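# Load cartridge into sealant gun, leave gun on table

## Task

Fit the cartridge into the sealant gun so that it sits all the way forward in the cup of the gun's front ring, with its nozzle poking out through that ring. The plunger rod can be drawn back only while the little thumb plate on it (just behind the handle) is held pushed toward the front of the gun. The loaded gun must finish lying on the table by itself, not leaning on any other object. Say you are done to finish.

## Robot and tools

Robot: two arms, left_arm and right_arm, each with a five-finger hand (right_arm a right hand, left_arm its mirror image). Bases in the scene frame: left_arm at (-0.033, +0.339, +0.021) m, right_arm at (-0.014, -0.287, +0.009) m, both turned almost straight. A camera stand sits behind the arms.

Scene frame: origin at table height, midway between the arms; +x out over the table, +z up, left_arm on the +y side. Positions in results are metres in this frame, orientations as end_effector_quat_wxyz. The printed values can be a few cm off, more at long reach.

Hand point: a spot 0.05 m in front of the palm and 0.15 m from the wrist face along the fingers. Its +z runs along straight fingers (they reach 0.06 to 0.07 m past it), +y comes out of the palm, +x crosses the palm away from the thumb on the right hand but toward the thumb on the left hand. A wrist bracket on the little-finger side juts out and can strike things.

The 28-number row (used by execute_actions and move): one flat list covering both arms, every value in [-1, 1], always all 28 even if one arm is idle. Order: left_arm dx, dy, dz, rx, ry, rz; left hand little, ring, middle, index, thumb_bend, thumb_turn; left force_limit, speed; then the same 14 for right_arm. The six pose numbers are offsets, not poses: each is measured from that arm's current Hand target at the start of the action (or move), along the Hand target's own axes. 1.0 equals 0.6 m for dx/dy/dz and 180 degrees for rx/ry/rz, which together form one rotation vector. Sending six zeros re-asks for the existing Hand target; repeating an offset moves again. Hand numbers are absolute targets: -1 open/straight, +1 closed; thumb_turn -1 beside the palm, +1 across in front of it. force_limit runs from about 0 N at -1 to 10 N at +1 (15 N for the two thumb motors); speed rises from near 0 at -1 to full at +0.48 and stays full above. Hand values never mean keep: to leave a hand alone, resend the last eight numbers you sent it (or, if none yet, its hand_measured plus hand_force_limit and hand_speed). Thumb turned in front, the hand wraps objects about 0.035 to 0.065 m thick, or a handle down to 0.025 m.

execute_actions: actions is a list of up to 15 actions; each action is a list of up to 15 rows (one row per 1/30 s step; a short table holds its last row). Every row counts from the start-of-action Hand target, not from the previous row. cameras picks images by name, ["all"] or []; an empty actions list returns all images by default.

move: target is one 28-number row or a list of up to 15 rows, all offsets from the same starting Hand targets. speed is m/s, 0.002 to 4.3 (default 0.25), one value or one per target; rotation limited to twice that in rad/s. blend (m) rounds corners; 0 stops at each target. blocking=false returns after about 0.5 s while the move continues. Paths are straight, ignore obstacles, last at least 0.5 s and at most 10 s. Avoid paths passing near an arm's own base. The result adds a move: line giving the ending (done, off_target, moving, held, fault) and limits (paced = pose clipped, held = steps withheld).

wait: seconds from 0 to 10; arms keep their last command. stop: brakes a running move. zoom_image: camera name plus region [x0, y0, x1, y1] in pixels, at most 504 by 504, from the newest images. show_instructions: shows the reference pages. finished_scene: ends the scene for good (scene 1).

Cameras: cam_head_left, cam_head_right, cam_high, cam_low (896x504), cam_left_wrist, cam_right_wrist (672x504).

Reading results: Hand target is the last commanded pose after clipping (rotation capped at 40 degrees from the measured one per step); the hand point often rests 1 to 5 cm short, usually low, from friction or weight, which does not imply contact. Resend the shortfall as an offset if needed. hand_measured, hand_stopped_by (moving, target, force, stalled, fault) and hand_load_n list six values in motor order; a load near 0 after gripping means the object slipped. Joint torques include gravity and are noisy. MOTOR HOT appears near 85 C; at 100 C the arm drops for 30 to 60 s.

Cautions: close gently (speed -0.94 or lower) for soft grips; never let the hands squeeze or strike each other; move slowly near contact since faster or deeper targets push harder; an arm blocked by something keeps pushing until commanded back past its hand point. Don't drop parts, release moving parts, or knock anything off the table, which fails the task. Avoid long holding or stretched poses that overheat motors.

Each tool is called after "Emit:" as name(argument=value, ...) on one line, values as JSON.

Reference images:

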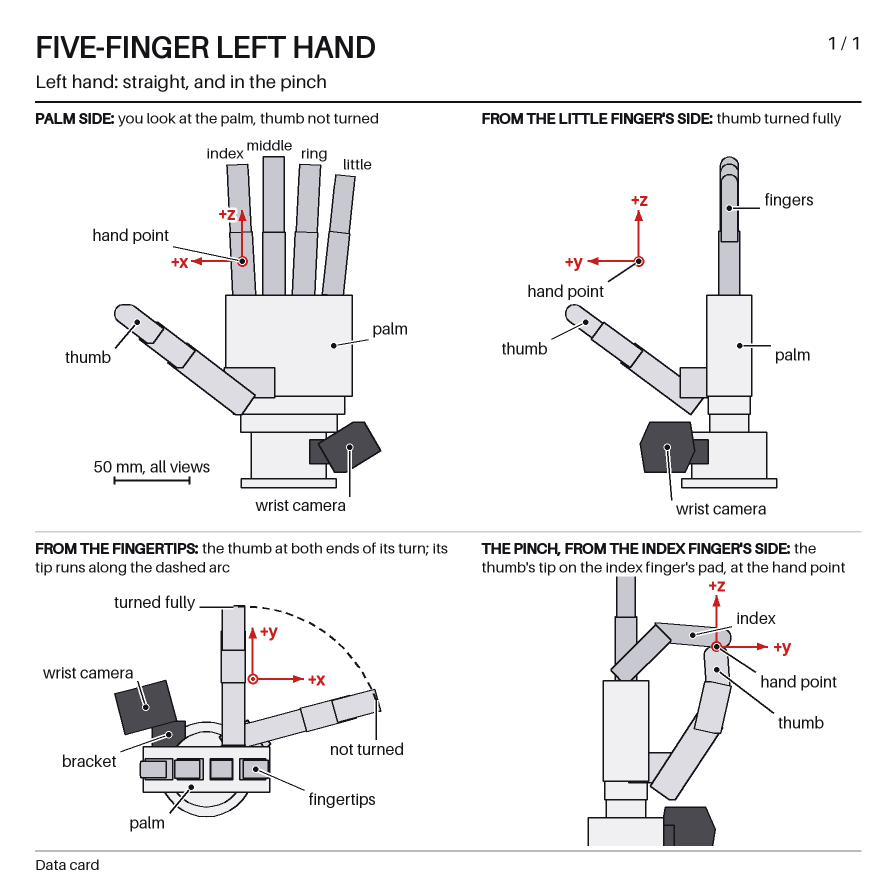

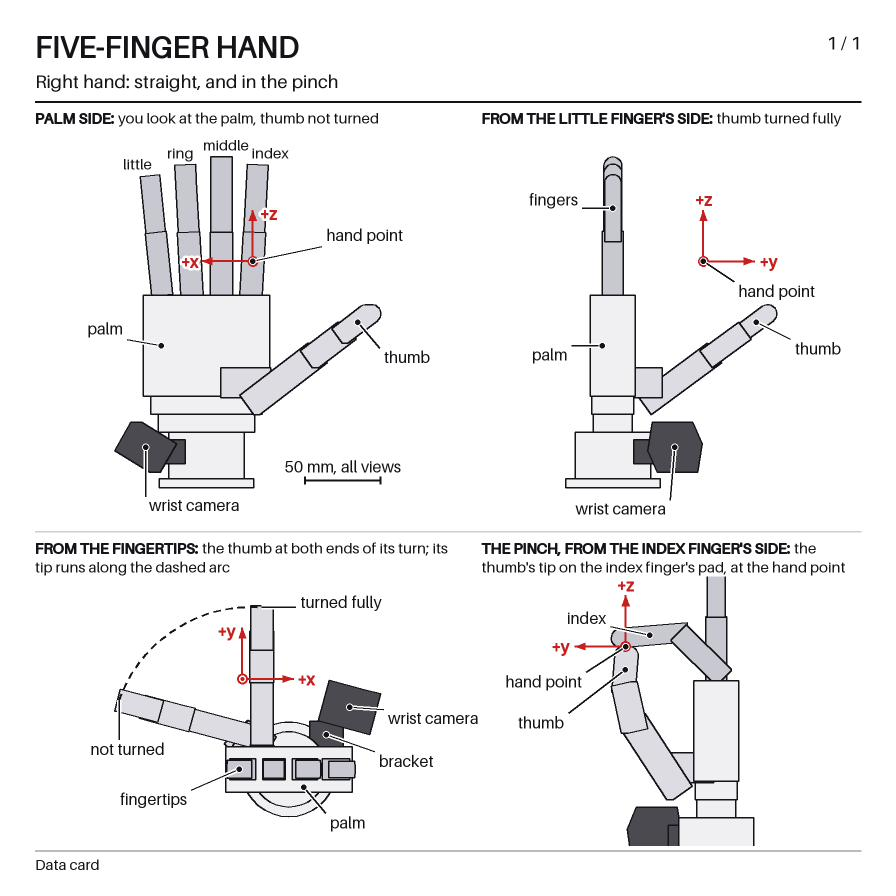

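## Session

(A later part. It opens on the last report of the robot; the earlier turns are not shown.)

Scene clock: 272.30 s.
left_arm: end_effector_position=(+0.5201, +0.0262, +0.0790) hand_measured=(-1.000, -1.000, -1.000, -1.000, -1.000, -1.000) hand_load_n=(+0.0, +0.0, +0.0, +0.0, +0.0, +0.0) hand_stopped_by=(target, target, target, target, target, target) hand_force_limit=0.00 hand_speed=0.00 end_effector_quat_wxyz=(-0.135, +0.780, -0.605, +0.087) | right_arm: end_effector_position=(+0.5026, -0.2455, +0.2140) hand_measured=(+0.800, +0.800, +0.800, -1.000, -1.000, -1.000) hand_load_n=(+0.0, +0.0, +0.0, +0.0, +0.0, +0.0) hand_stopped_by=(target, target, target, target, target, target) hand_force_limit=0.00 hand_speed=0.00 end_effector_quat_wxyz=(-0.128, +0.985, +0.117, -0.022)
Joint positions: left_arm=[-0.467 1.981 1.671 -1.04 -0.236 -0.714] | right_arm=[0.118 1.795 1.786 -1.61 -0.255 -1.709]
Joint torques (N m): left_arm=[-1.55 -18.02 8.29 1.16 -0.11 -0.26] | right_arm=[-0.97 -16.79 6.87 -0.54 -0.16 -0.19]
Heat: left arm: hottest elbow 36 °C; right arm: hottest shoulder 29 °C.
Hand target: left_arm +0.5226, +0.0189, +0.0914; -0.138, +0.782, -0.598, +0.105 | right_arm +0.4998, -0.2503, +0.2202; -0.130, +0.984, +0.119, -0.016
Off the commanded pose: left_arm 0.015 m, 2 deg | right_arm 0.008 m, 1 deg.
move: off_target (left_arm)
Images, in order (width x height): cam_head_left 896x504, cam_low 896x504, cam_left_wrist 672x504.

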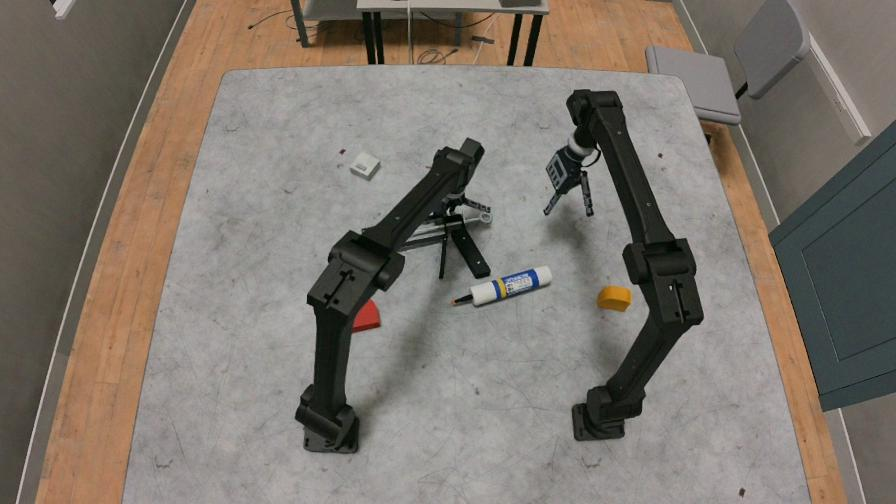

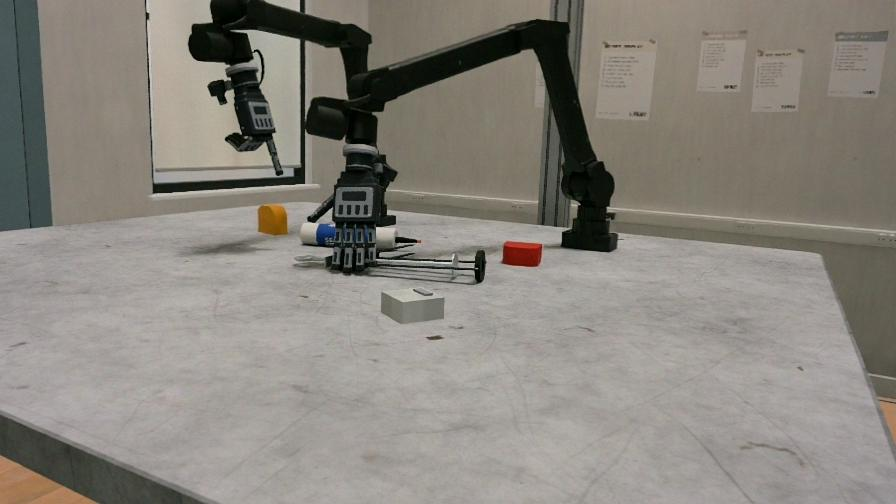

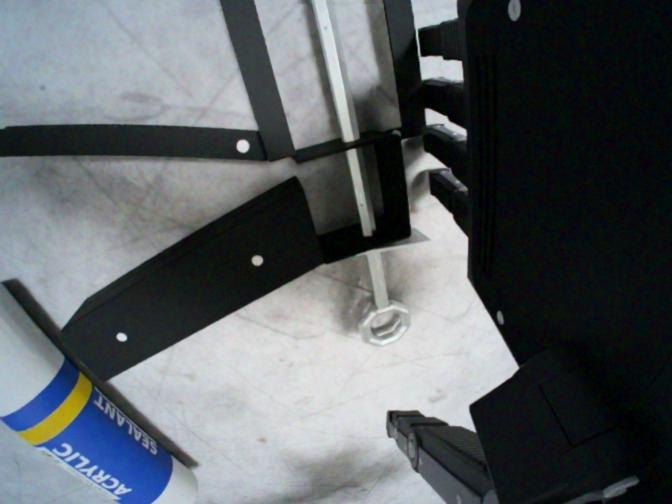

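Emit:
move(target=[[0,-0.047,0.017,0,0,0,-1,-1,-1,-1,-1,-1,0,0,0,0,0,0,0,0,0.8,0.8,0.8,-1,-1,-1,0,0],[0,-0.1155,-0.171,0,0,0,-1,-1,-1,-1,-1,-1,0,0,0,0,0,0,0,0,0.8,0.8,0.8,-1,-1,-1,0,0]], speed=0.2, blend=0.01, cameras=["cam_low","cam_left_wrist","cam_head_left","cam_head_right","cam_high"])

Emit:
zoom_image(camera="cam_head_left", region=[340, 160, 580, 320])

Emit:
zoom_image(camera="cam_head_right", region=[340, 160, 580, 320])

Scene clock: 281.37 s.
left_arm: end_effector_position=(+0.5410, +0.0262, +0.1878) hand_measured=(-1.000, -1.000, -1.000, -1.000, -1.000, -1.000) hand_load_n=(+0.0, +0.0, +0.0, +0.0, +0.0, +0.0) hand_stopped_by=(target, target, target, target, target, target) hand_force_limit=0.00 hand_speed=0.00 end_effector_quat_wxyz=(-0.134, +0.785, -0.599, +0.086) | right_arm: end_effector_position=(+0.5026, -0.2455, +0.2140) hand_measured=(+0.800, +0.800, +0.800, -1.000, -1.000, -1.000) hand_load_n=(+0.0, +0.0, +0.0, +0.0, +0.0, +0.0) hand_stopped_by=(target, target, target, target, target, target) hand_force_limit=0.00 hand_speed=0.00 end_effector_quat_wxyz=(-0.128, +0.985, +0.117, -0.022)
Joint positions: left_arm=[-0.451 1.982 1.964 -1.331 -0.232 -0.714] | right_arm=[0.118 1.795 1.786 -1.61 -0.255 -1.709]
Joint torques (N m): left_arm=[-0.44 -17.67 12.77 -0.12 -0.04 0.01] | right_arm=[-1.08 -16.44 6.8 -0.57 -0.13 -0.18]
Heat: left arm: hottest elbow 36 °C; right arm: hottest shoulder 29 °C.
Hand target: left_arm +0.5515, +0.0267, +0.2113; -0.138, +0.782, -0.598, +0.105 | right_arm +0.4998, -0.2503, +0.2202; -0.130, +0.984, +0.119, -0.016
Off the commanded pose: left_arm 0.026 m, 2 deg | right_arm 0.008 m, 1 deg.
move: off_target (left_arm)
Images, in order (width x height): cam_head_left 896x504, cam_head_right 896x504, cam_high 896x504, cam_low 896x504, cam_left_wrist 672x504.

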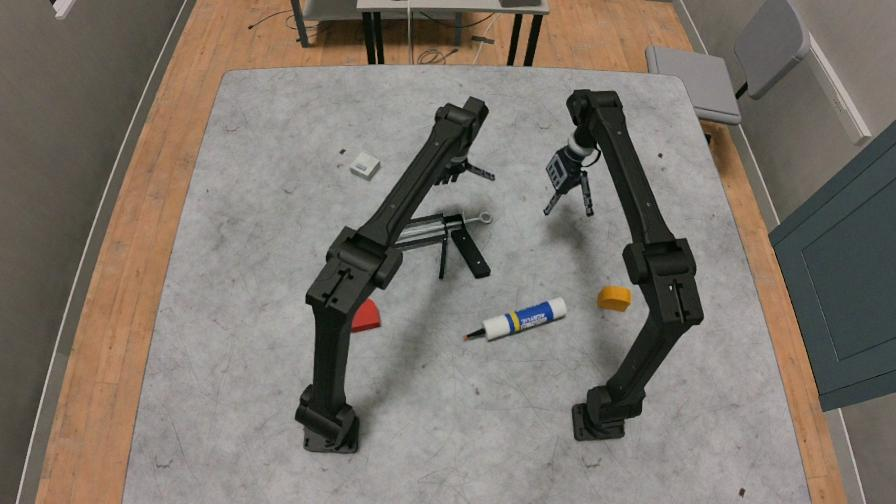

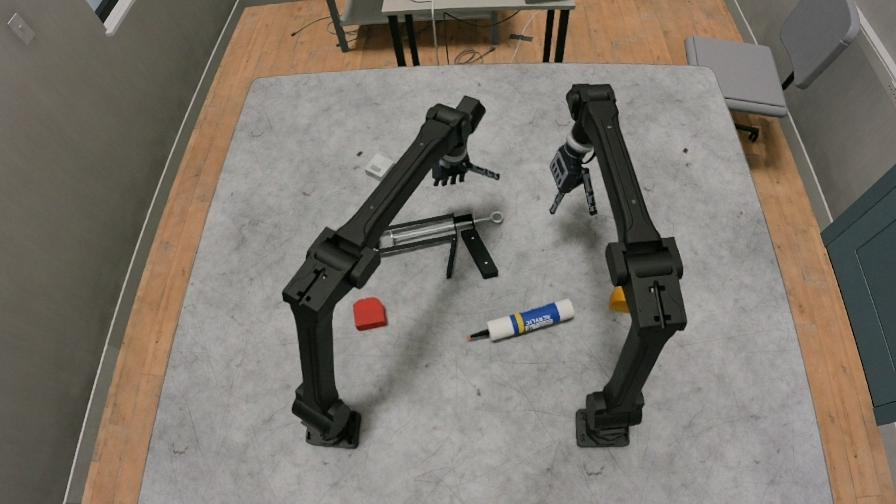

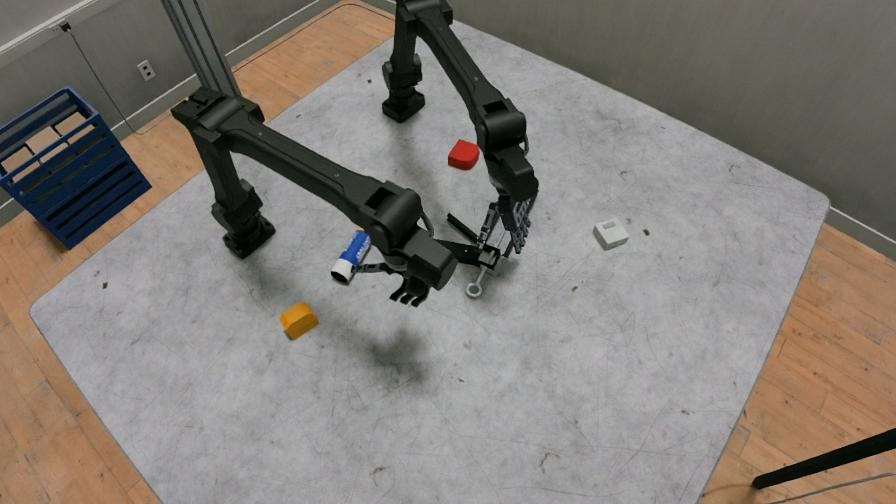

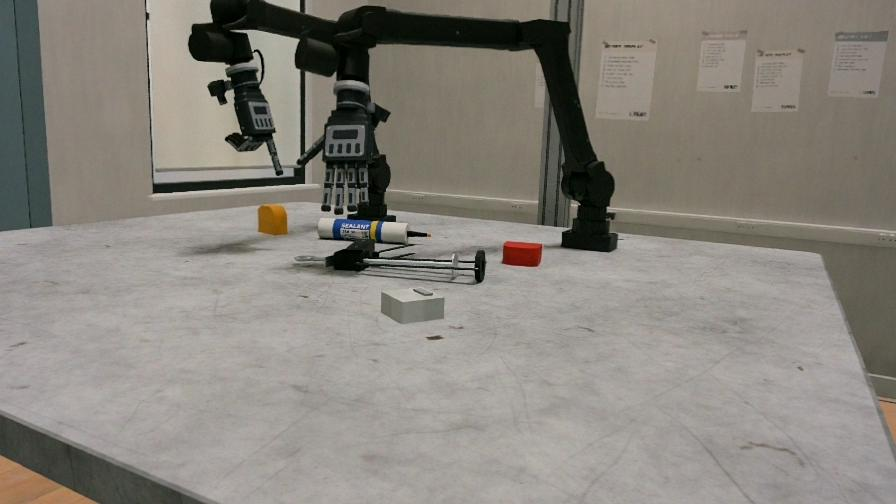

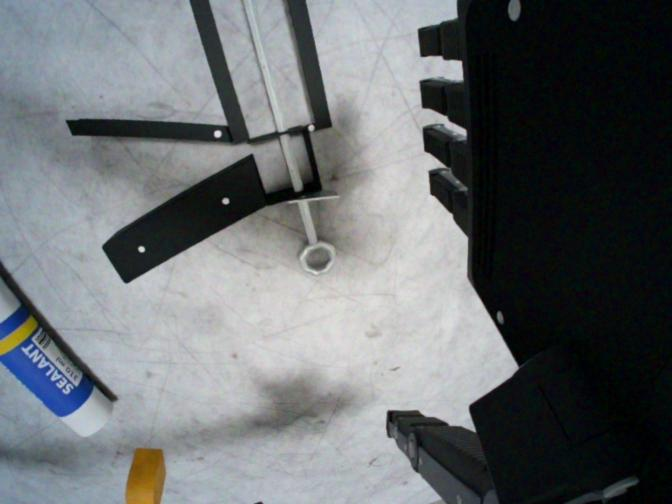

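Scaled by 2.100 from the camera's 896x504 image, which has a finer 1280x720 frame.

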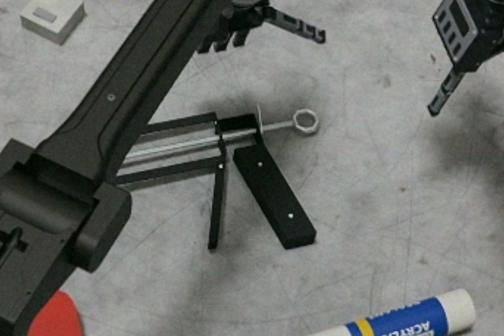

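Scaled by 2.100 from the camera's 896x504 image, which has a finer 1280x720 frame.

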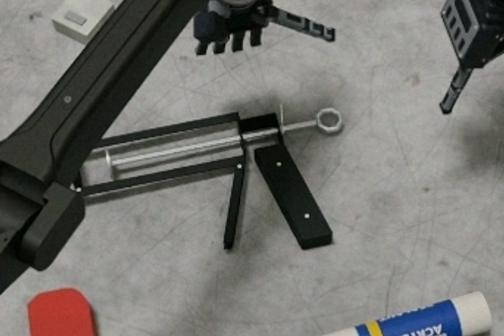

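Emit:
move(target=[[-0.0865,-0.0075,0.127,-0.021,0.153,0.484,0.8,0.8,0.8,-1,-1,-1,0,0,0.205,-0.0815,0.1425,0,0,0,0.8,0.8,0.8,-1,-1,-1,0,0]], speed=0.3, cameras=["all"])

Emit:
zoom_image(camera="cam_head_left", region=[380, 120, 600, 270])

Emit:
zoom_image(camera="cam_head_right", region=[380, 120, 600, 270])

Scene clock: 305.33 s.
left_arm: end_effector_position=(+0.5527, +0.0850, +0.1384) hand_measured=(+0.800, +0.800, +0.800, -1.000, -1.000, -1.000) hand_load_n=(+0.0, +0.0, +0.0, +0.0, +0.0, +0.0) hand_stopped_by=(target, target, target, target, target, target) hand_force_limit=0.00 hand_speed=0.00 end_effector_quat_wxyz=(+0.010, -0.124, +0.985, -0.123) | right_arm: end_effector_position=(+0.5904, -0.1639, +0.1479) hand_measured=(+0.800, +0.800, +0.800, -1.000, -1.000, -1.000) hand_load_n=(+0.0, +0.0, +0.5, +0.0, +0.0, +0.0) hand_stopped_by=(target, target, target, target, target, target) hand_force_limit=0.00 hand_speed=0.00 end_effector_quat_wxyz=(-0.126, +0.984, +0.120, -0.027)
Joint positions: left_arm=[-0.369 2.129 2.07 -1.372 0.204 0.915] | right_arm=[0.23 2.103 2.084 -1.581 -0.257 -1.6]
Joint torques (N m): left_arm=[-0.26 -16.85 13.12 -0.21 0.26 -0.04] | right_arm=[0.21 -17.55 10.86 -0.55 -0.22 -0.01]
Heat: left arm: hottest elbow 35 °C; right arm: hottest shoulder 29 °C.
Hand target: left_arm +0.5671, +0.0849, +0.1413; +0.016, -0.120, +0.984, -0.130 | right_arm +0.6026, -0.1535, +0.1502; -0.130, +0.984, +0.119, -0.016
Off the commanded pose: left_arm 0.015 m, 1 deg | right_arm 0.016 m, 1 deg.
move: off_target (left_arm, right_arm)

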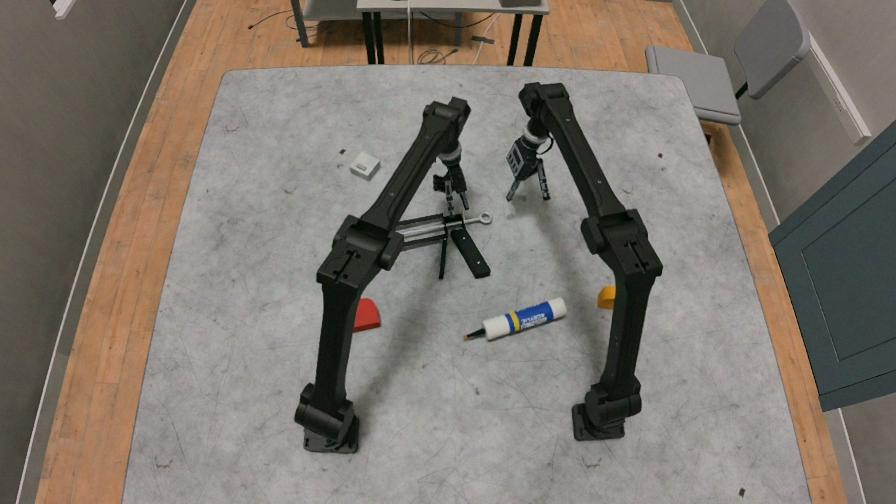

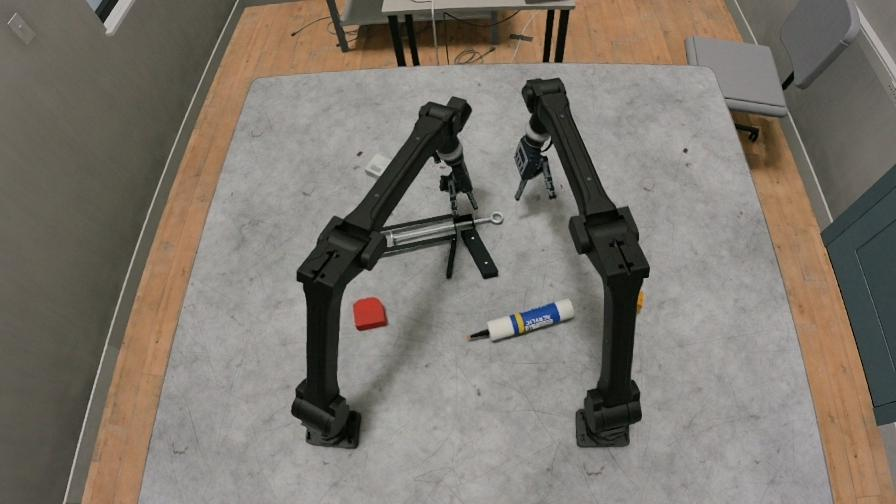

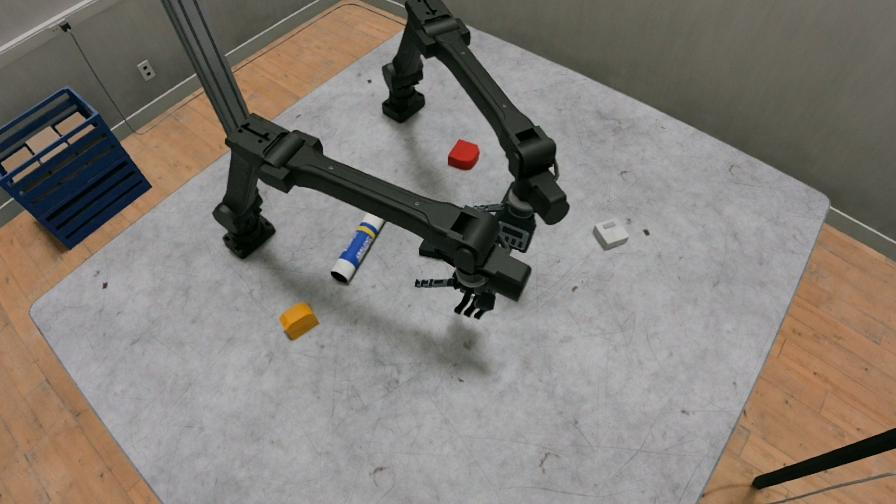

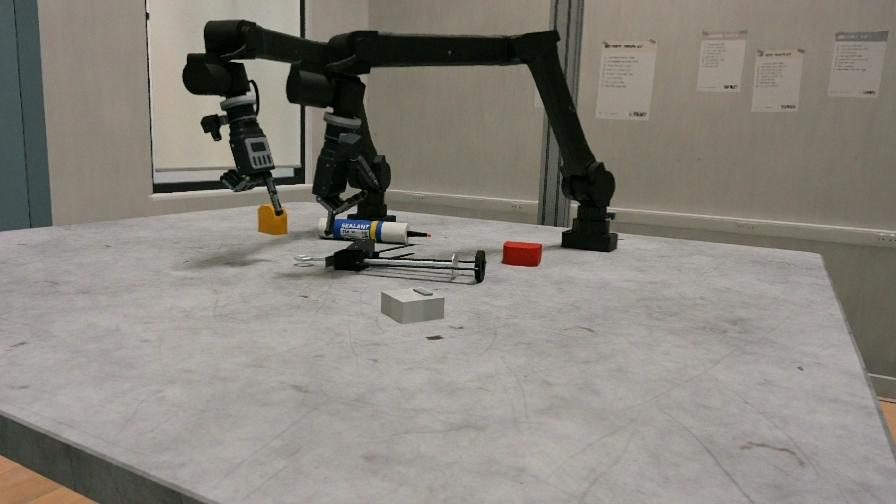

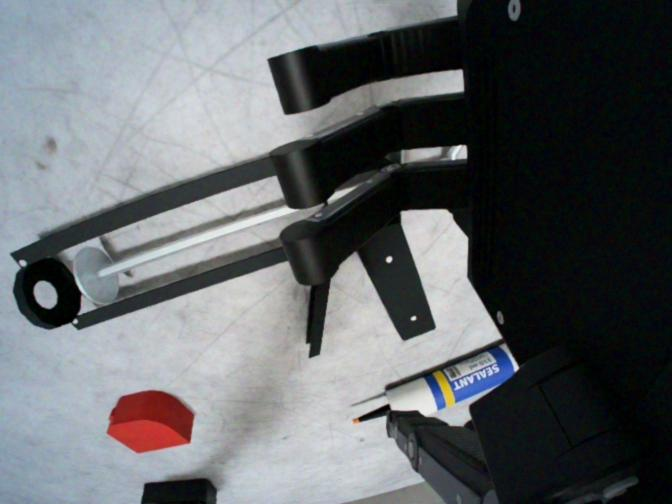

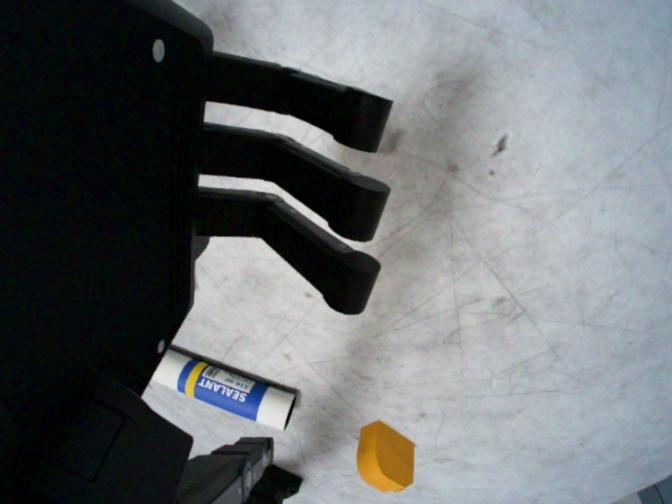

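Scaled by 2.291 from the camera's 896x504 image, which has a finer 1280x720 frame.

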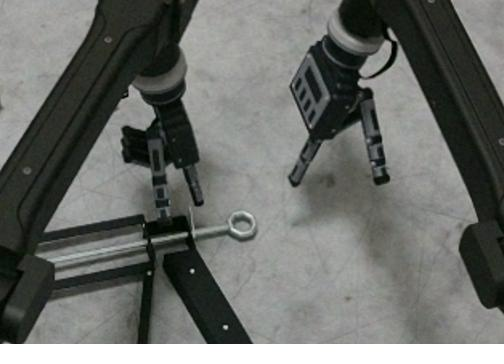

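Scaled by 2.291 from the camera's 896x504 image, which has a finer 1280x720 frame.

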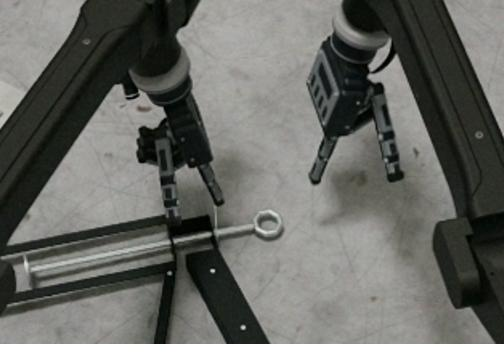

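Emit:
move(target=[[-0.016,-0.004,0.053,0,0,0,0.8,0.8,0.8,-1,-1,-1,0,0,0.010,-0.059,0.068,0,0,0,0.8,0.8,0.8,-1,-1,-1,0,0]], speed=0.15, cameras=["all"])

Emit:
zoom_image(camera="cam_head_left", region=[420, 150, 560, 250])

Emit:
zoom_image(camera="cam_head_right", region=[420, 150, 560, 250])

Emit:
zoom_image(camera="cam_low", region=[200, 130, 520, 310])

Scene clock: 320.70 s.
left_arm: end_effector_position=(+0.5588, +0.0825, +0.1041) hand_measured=(+0.800, +0.800, +0.800, -1.000, -1.000, -1.000) hand_load_n=(+0.0, +0.0, +0.0, +0.0, +0.0, +0.0) hand_stopped_by=(target, target, target, target, target, target) hand_force_limit=0.00 hand_speed=0.00 end_effector_quat_wxyz=(-0.005, -0.126, +0.985, -0.114) | right_arm: end_effector_position=(+0.5915, -0.1080, +0.1315) hand_measured=(+0.800, +0.800, +0.800, -1.000, -1.000, -1.000) hand_load_n=(+0.0, +0.0, +0.0, +0.0, +0.0, +0.0) hand_stopped_by=(target, target, target, target, target, target) hand_force_limit=0.00 hand_speed=0.00 end_effector_quat_wxyz=(-0.128, +0.983, +0.129, -0.015)
Joint positions: left_arm=[-0.369 2.192 2.086 -1.359 0.204 0.915] | right_arm=[0.312 2.127 2.084 -1.513 -0.258 -1.531]
Joint torques (N m): left_arm=[-0.67 -17.73 13.08 0.73 0.25 -0.07] | right_arm=[-0.56 -18.2 8.13 0.29 -0.1 -0.03]
Heat: left arm: hottest elbow 36 °C; right arm: hottest elbow 31 °C.
Hand target: left_arm +0.5790, +0.0769, +0.1113; +0.016, -0.120, +0.984, -0.130 | right_arm +0.5977, -0.1087, +0.1200; -0.130, +0.984, +0.119, -0.016
Off the commanded pose: left_arm 0.022 m, 3 deg | right_arm 0.013 m, 1 deg.
move: off_target (left_arm, right_arm)

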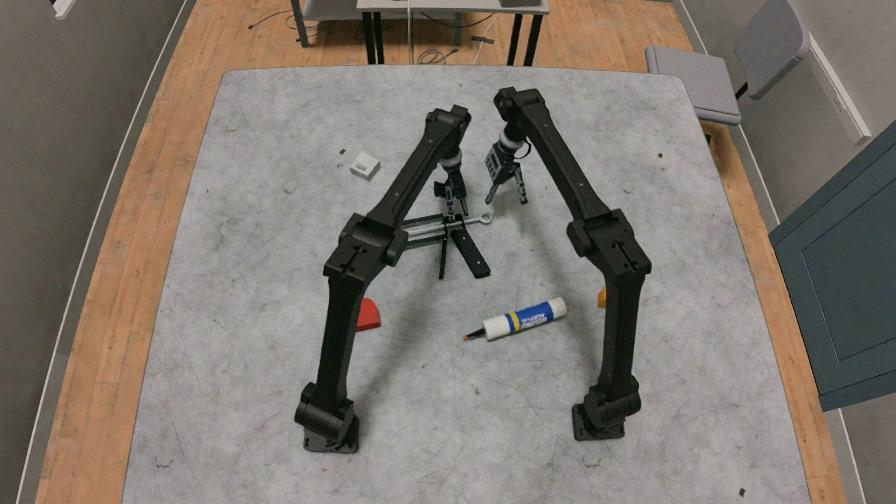

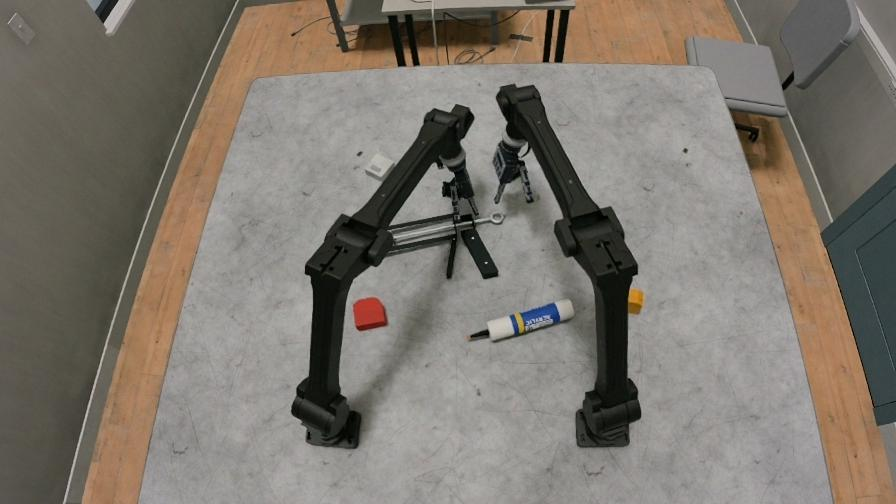

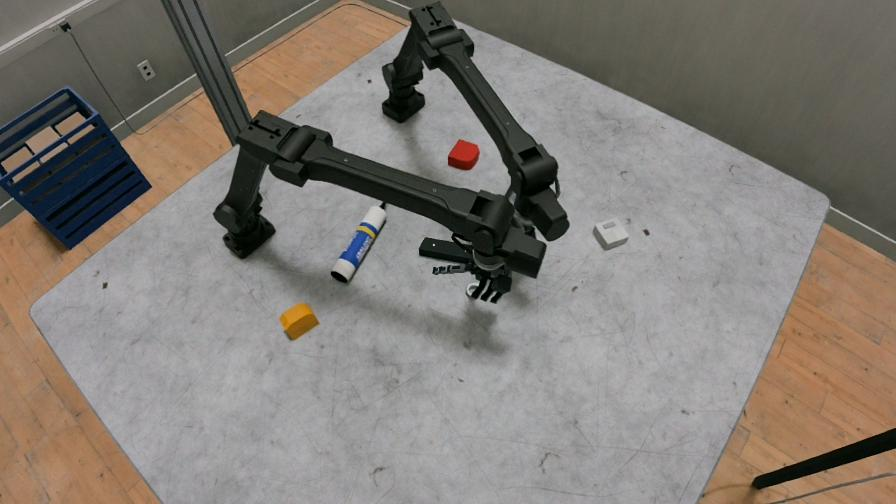

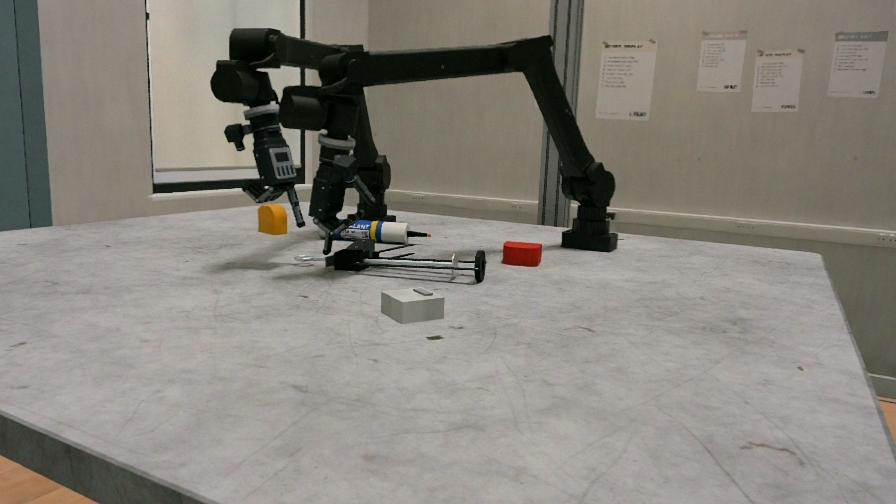

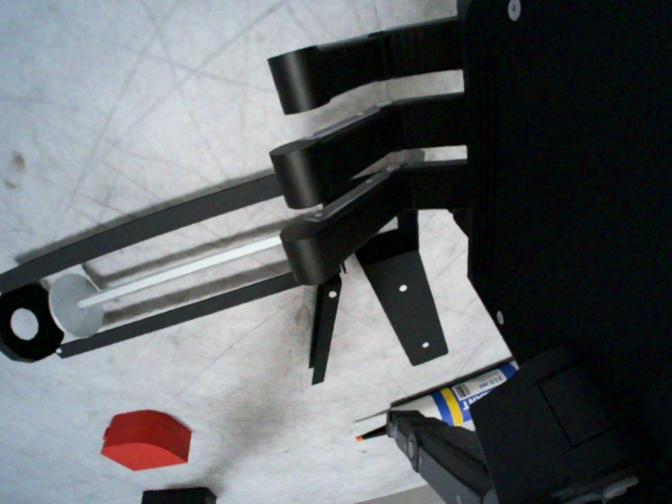

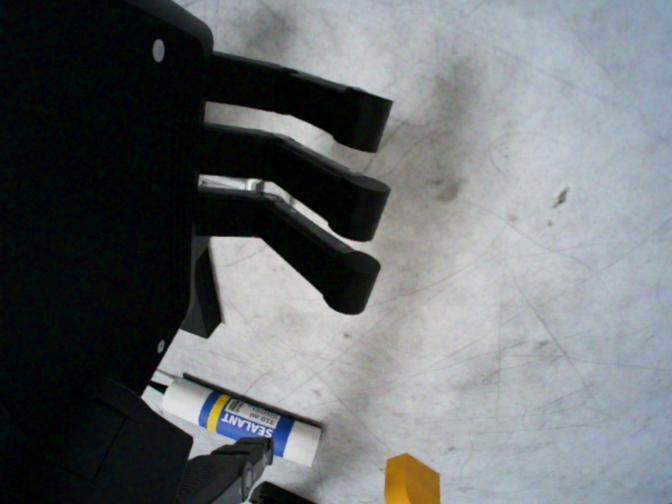

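Scaled by 3.600 from the camera's 896x504 image, which has a finer 1280x720 frame.

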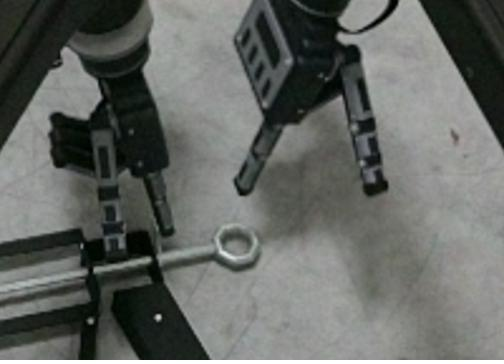

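Scaled by 3.600 from the camera's 896x504 image, which has a finer 1280x720 frame.

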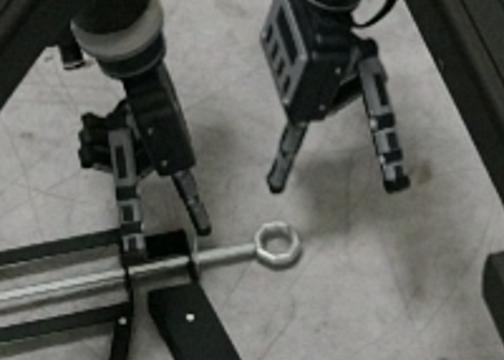

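Scaled by 1.575 from the camera's 896x504 image, which has a finer 1280x720 frame.

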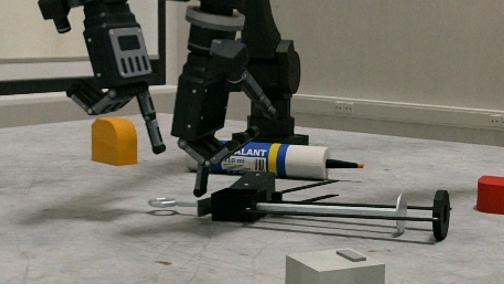

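Emit:
zoom_image(camera="cam_low", region=[270, 200, 400, 290])

Scaled by 3.877 from the camera's 896x504 image, which has a finer 1280x720 frame.

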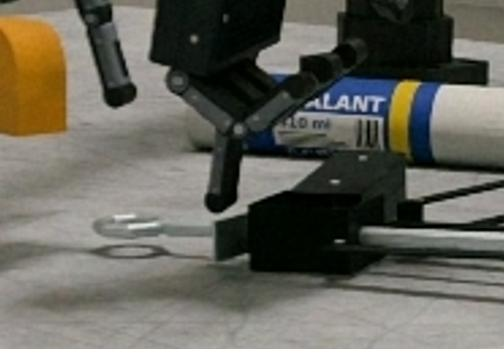

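Emit:
move(target=[[0.003,-0.004,0.0355,0,0,0,0.8,0.8,0.8,-1,-1,-1,0,0,-0.020,0.002,0.060,0,0,0,0.8,0.8,0.8,-1,-1,-1,0,0]], speed=0.1, cameras=["cam_head_left","cam_head_right","cam_low","cam_left_wrist","cam_right_wrist"])

Emit:
zoom_image(camera="cam_head_left", region=[420, 150, 560, 250])

Emit:
zoom_image(camera="cam_low", region=[270, 200, 400, 290])

Scene clock: 347.47 s.
left_arm: end_effector_position=(+0.5685, +0.0785, +0.0970) hand_measured=(+0.800, +0.800, +0.800, -1.000, -1.000, -1.000) hand_load_n=(+0.0, +0.0, +0.0, +0.5, +0.0, +0.0) hand_stopped_by=(target, target, target, target, target, target) hand_force_limit=0.00 hand_speed=0.00 end_effector_quat_wxyz=(+0.008, -0.125, +0.985, -0.122) | right_arm: end_effector_position=(+0.5838, -0.1099, +0.0862) hand_measured=(+0.800, +0.800, +0.800, -1.000, -1.000, -1.000) hand_load_n=(+0.0, +0.0, +0.0, +0.0, +0.0, +0.0) hand_stopped_by=(target, target, target, target, target, target) hand_force_limit=0.00 hand_speed=0.00 end_effector_quat_wxyz=(-0.127, +0.984, +0.122, -0.020)
Joint positions: left_arm=[-0.369 2.201 2.086 -1.319 0.204 0.915] | right_arm=[0.312 2.127 1.963 -1.401 -0.258 -1.517]
Joint torques (N m): left_arm=[-1.26 -17.32 11.07 1.02 0.18 -0.16] | right_arm=[0.21 -19.84 7.27 0.29 -0.18 -0.03]
Heat: left arm: hottest elbow 40 °C; right arm: hottest elbow 31 °C.
Hand target: left_arm +0.5792, +0.0688, +0.0914; +0.016, -0.120, +0.984, -0.130 | right_arm +0.5841, -0.1036, +0.0849; -0.130, +0.984, +0.119, -0.016
Off the commanded pose: left_arm 0.016 m, 1 deg | right_arm 0.006 m, 1 deg.
move: off_target (left_arm)
Images, in order (width x height): cam_head_left 896x504, cam_head_right 896x504, cam_low 896x504, cam_left_wrist 672x504, cam_right_wrist 672x504.

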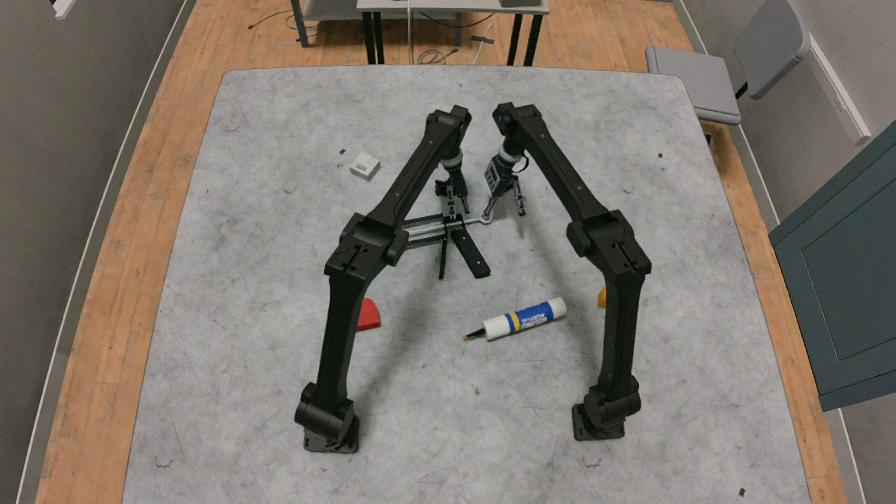

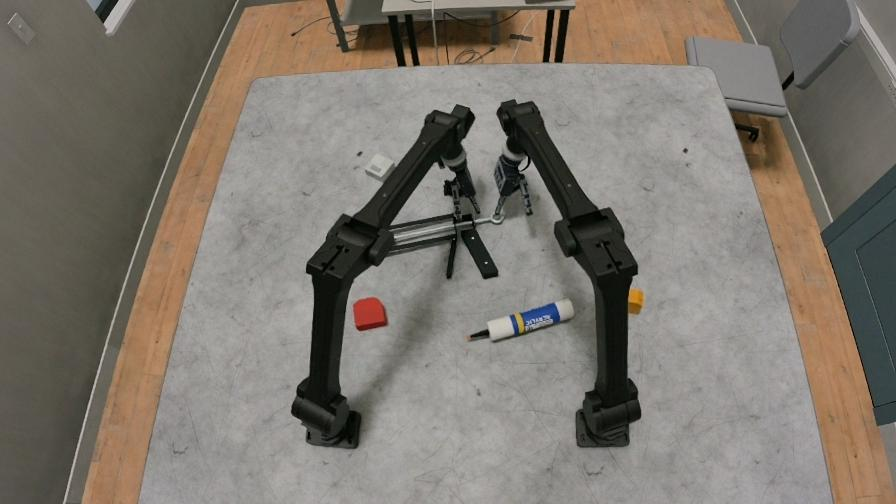

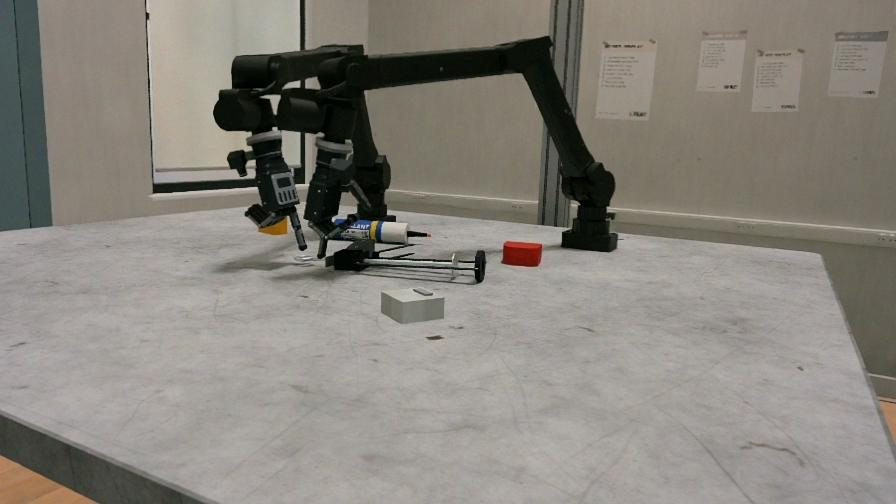

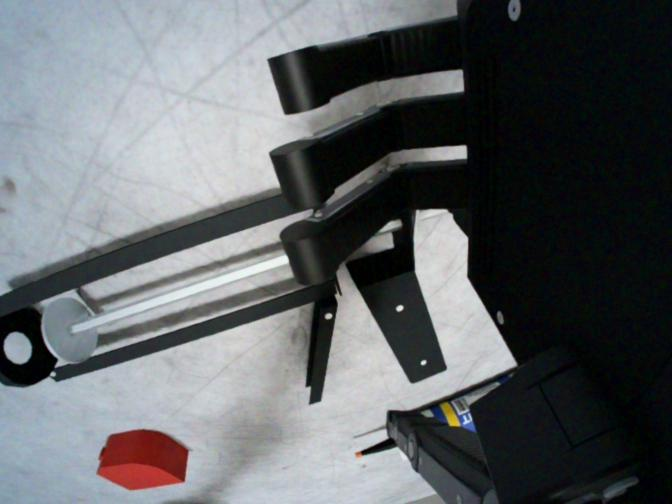

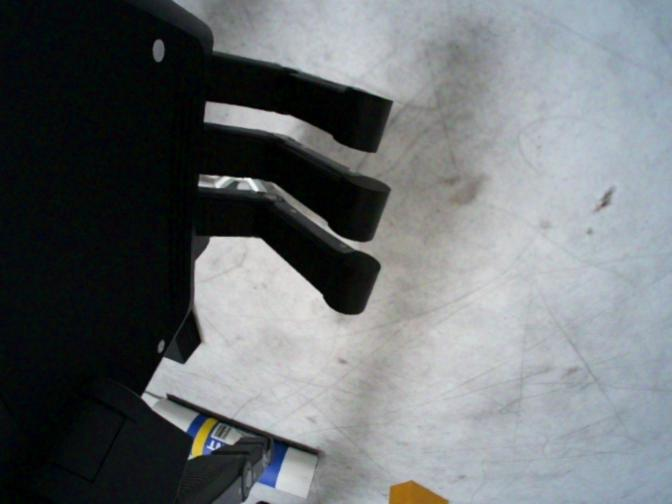

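Scaled by 3.600 from the camera's 896x504 image, which has a finer 1280x720 frame.

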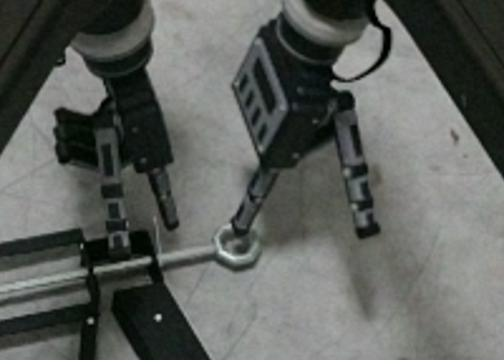

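Scaled by 3.877 from the camera's 896x504 image, which has a finer 1280x720 frame.

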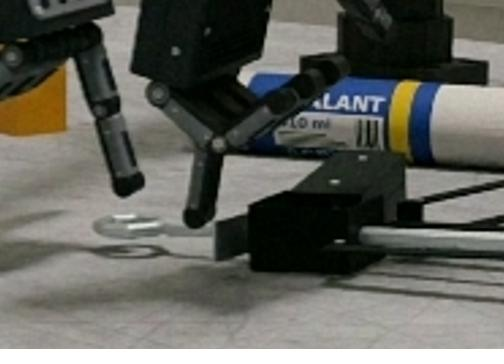

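Emit:
move(target=[[0.0233,0.0053,0.0177,0,0,0,0.8,0.8,0.8,-1,-1,-1,0,0,-0.0016,0.0157,0.034,0,0,0,0.8,0.8,0.8,-1,-1,-1,0,0]], speed=0.06, cameras=["cam_head_left","cam_low"])

Emit:
zoom_image(camera="cam_head_left", region=[420, 150, 560, 250])

Emit:
zoom_image(camera="cam_low", region=[270, 200, 400, 290])

Scene clock: 361.67 s.
left_arm: end_effector_position=(+0.5642, +0.0727, +0.0778) hand_measured=(+0.800, +0.800, +0.800, -1.000, -1.000, -1.000) hand_load_n=(+0.0, +0.0, +0.0, +0.0, +0.0, +0.0) hand_stopped_by=(target, target, target, target, target, target) hand_force_limit=0.00 hand_speed=0.00 end_effector_quat_wxyz=(+0.009, -0.121, +0.985, -0.124) | right_arm: end_effector_position=(+0.5838, -0.1099, +0.0707) hand_measured=(+0.800, +0.800, +0.800, -1.000, -1.000, -1.000) hand_load_n=(+0.0, +0.0, +0.0, +0.0, -0.5, +0.0) hand_stopped_by=(target, target, target, target, target, target) hand_force_limit=0.00 hand_speed=0.00 end_effector_quat_wxyz=(-0.128, +0.984, +0.122, -0.015)
Joint positions: left_arm=[-0.379 2.201 2.035 -1.264 0.205 0.912] | right_arm=[0.312 2.127 1.923 -1.351 -0.258 -1.517]
Joint torques (N m): left_arm=[-2.02 -19.02 8.43 0.76 0.14 -0.29] | right_arm=[0.44 -19.43 6.97 0.25 -0.16 -0.06]
Heat: left arm: hottest elbow 40 °C; right arm: hottest shoulder 31 °C.
Hand target: left_arm +0.5655, +0.0658, +0.0802; +0.016, -0.120, +0.984, -0.130 | right_arm +0.5841, -0.1076, +0.0628; -0.130, +0.984, +0.119, -0.016
Off the commanded pose: left_arm 0.008 m, 1 deg | right_arm 0.008 m, 0 deg.
move: done
Images, in order (width x height): cam_head_left 896x504, cam_low 896x504.

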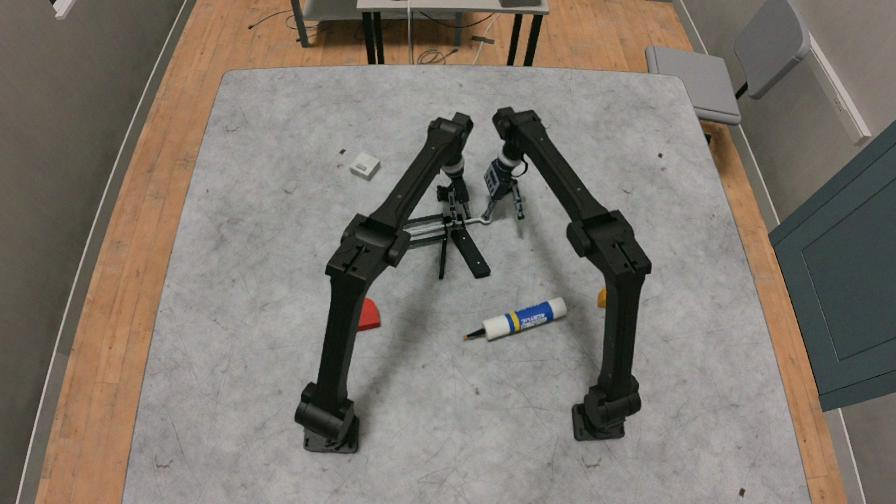

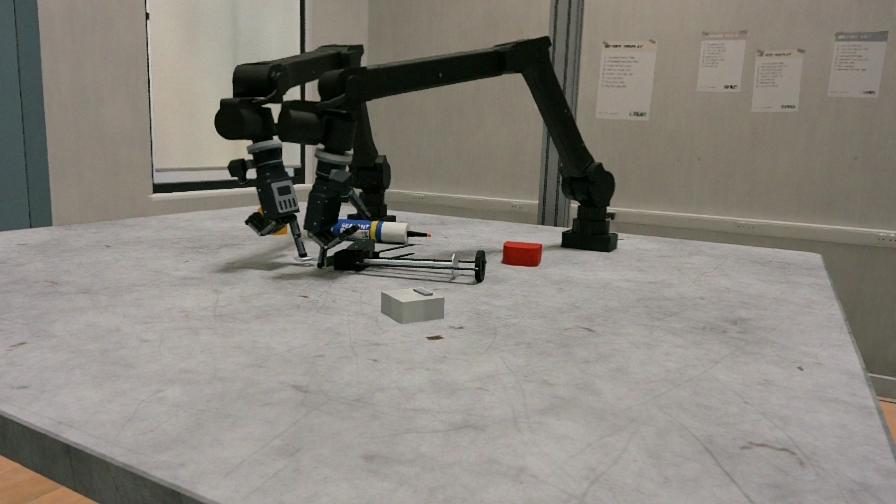

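Scaled by 3.600 from the camera's 896x504 image, which has a finer 1280x720 frame.

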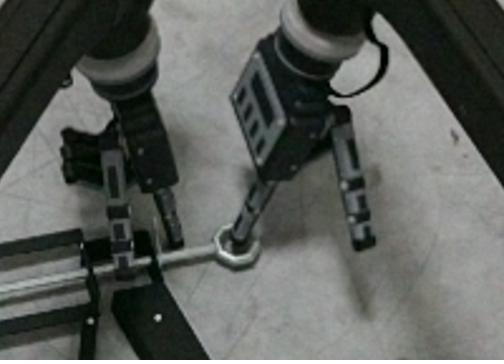

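Scaled by 3.877 from the camera's 896x504 image, which has a finer 1280x720 frame.

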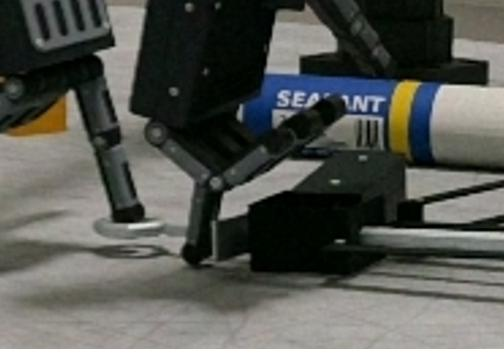

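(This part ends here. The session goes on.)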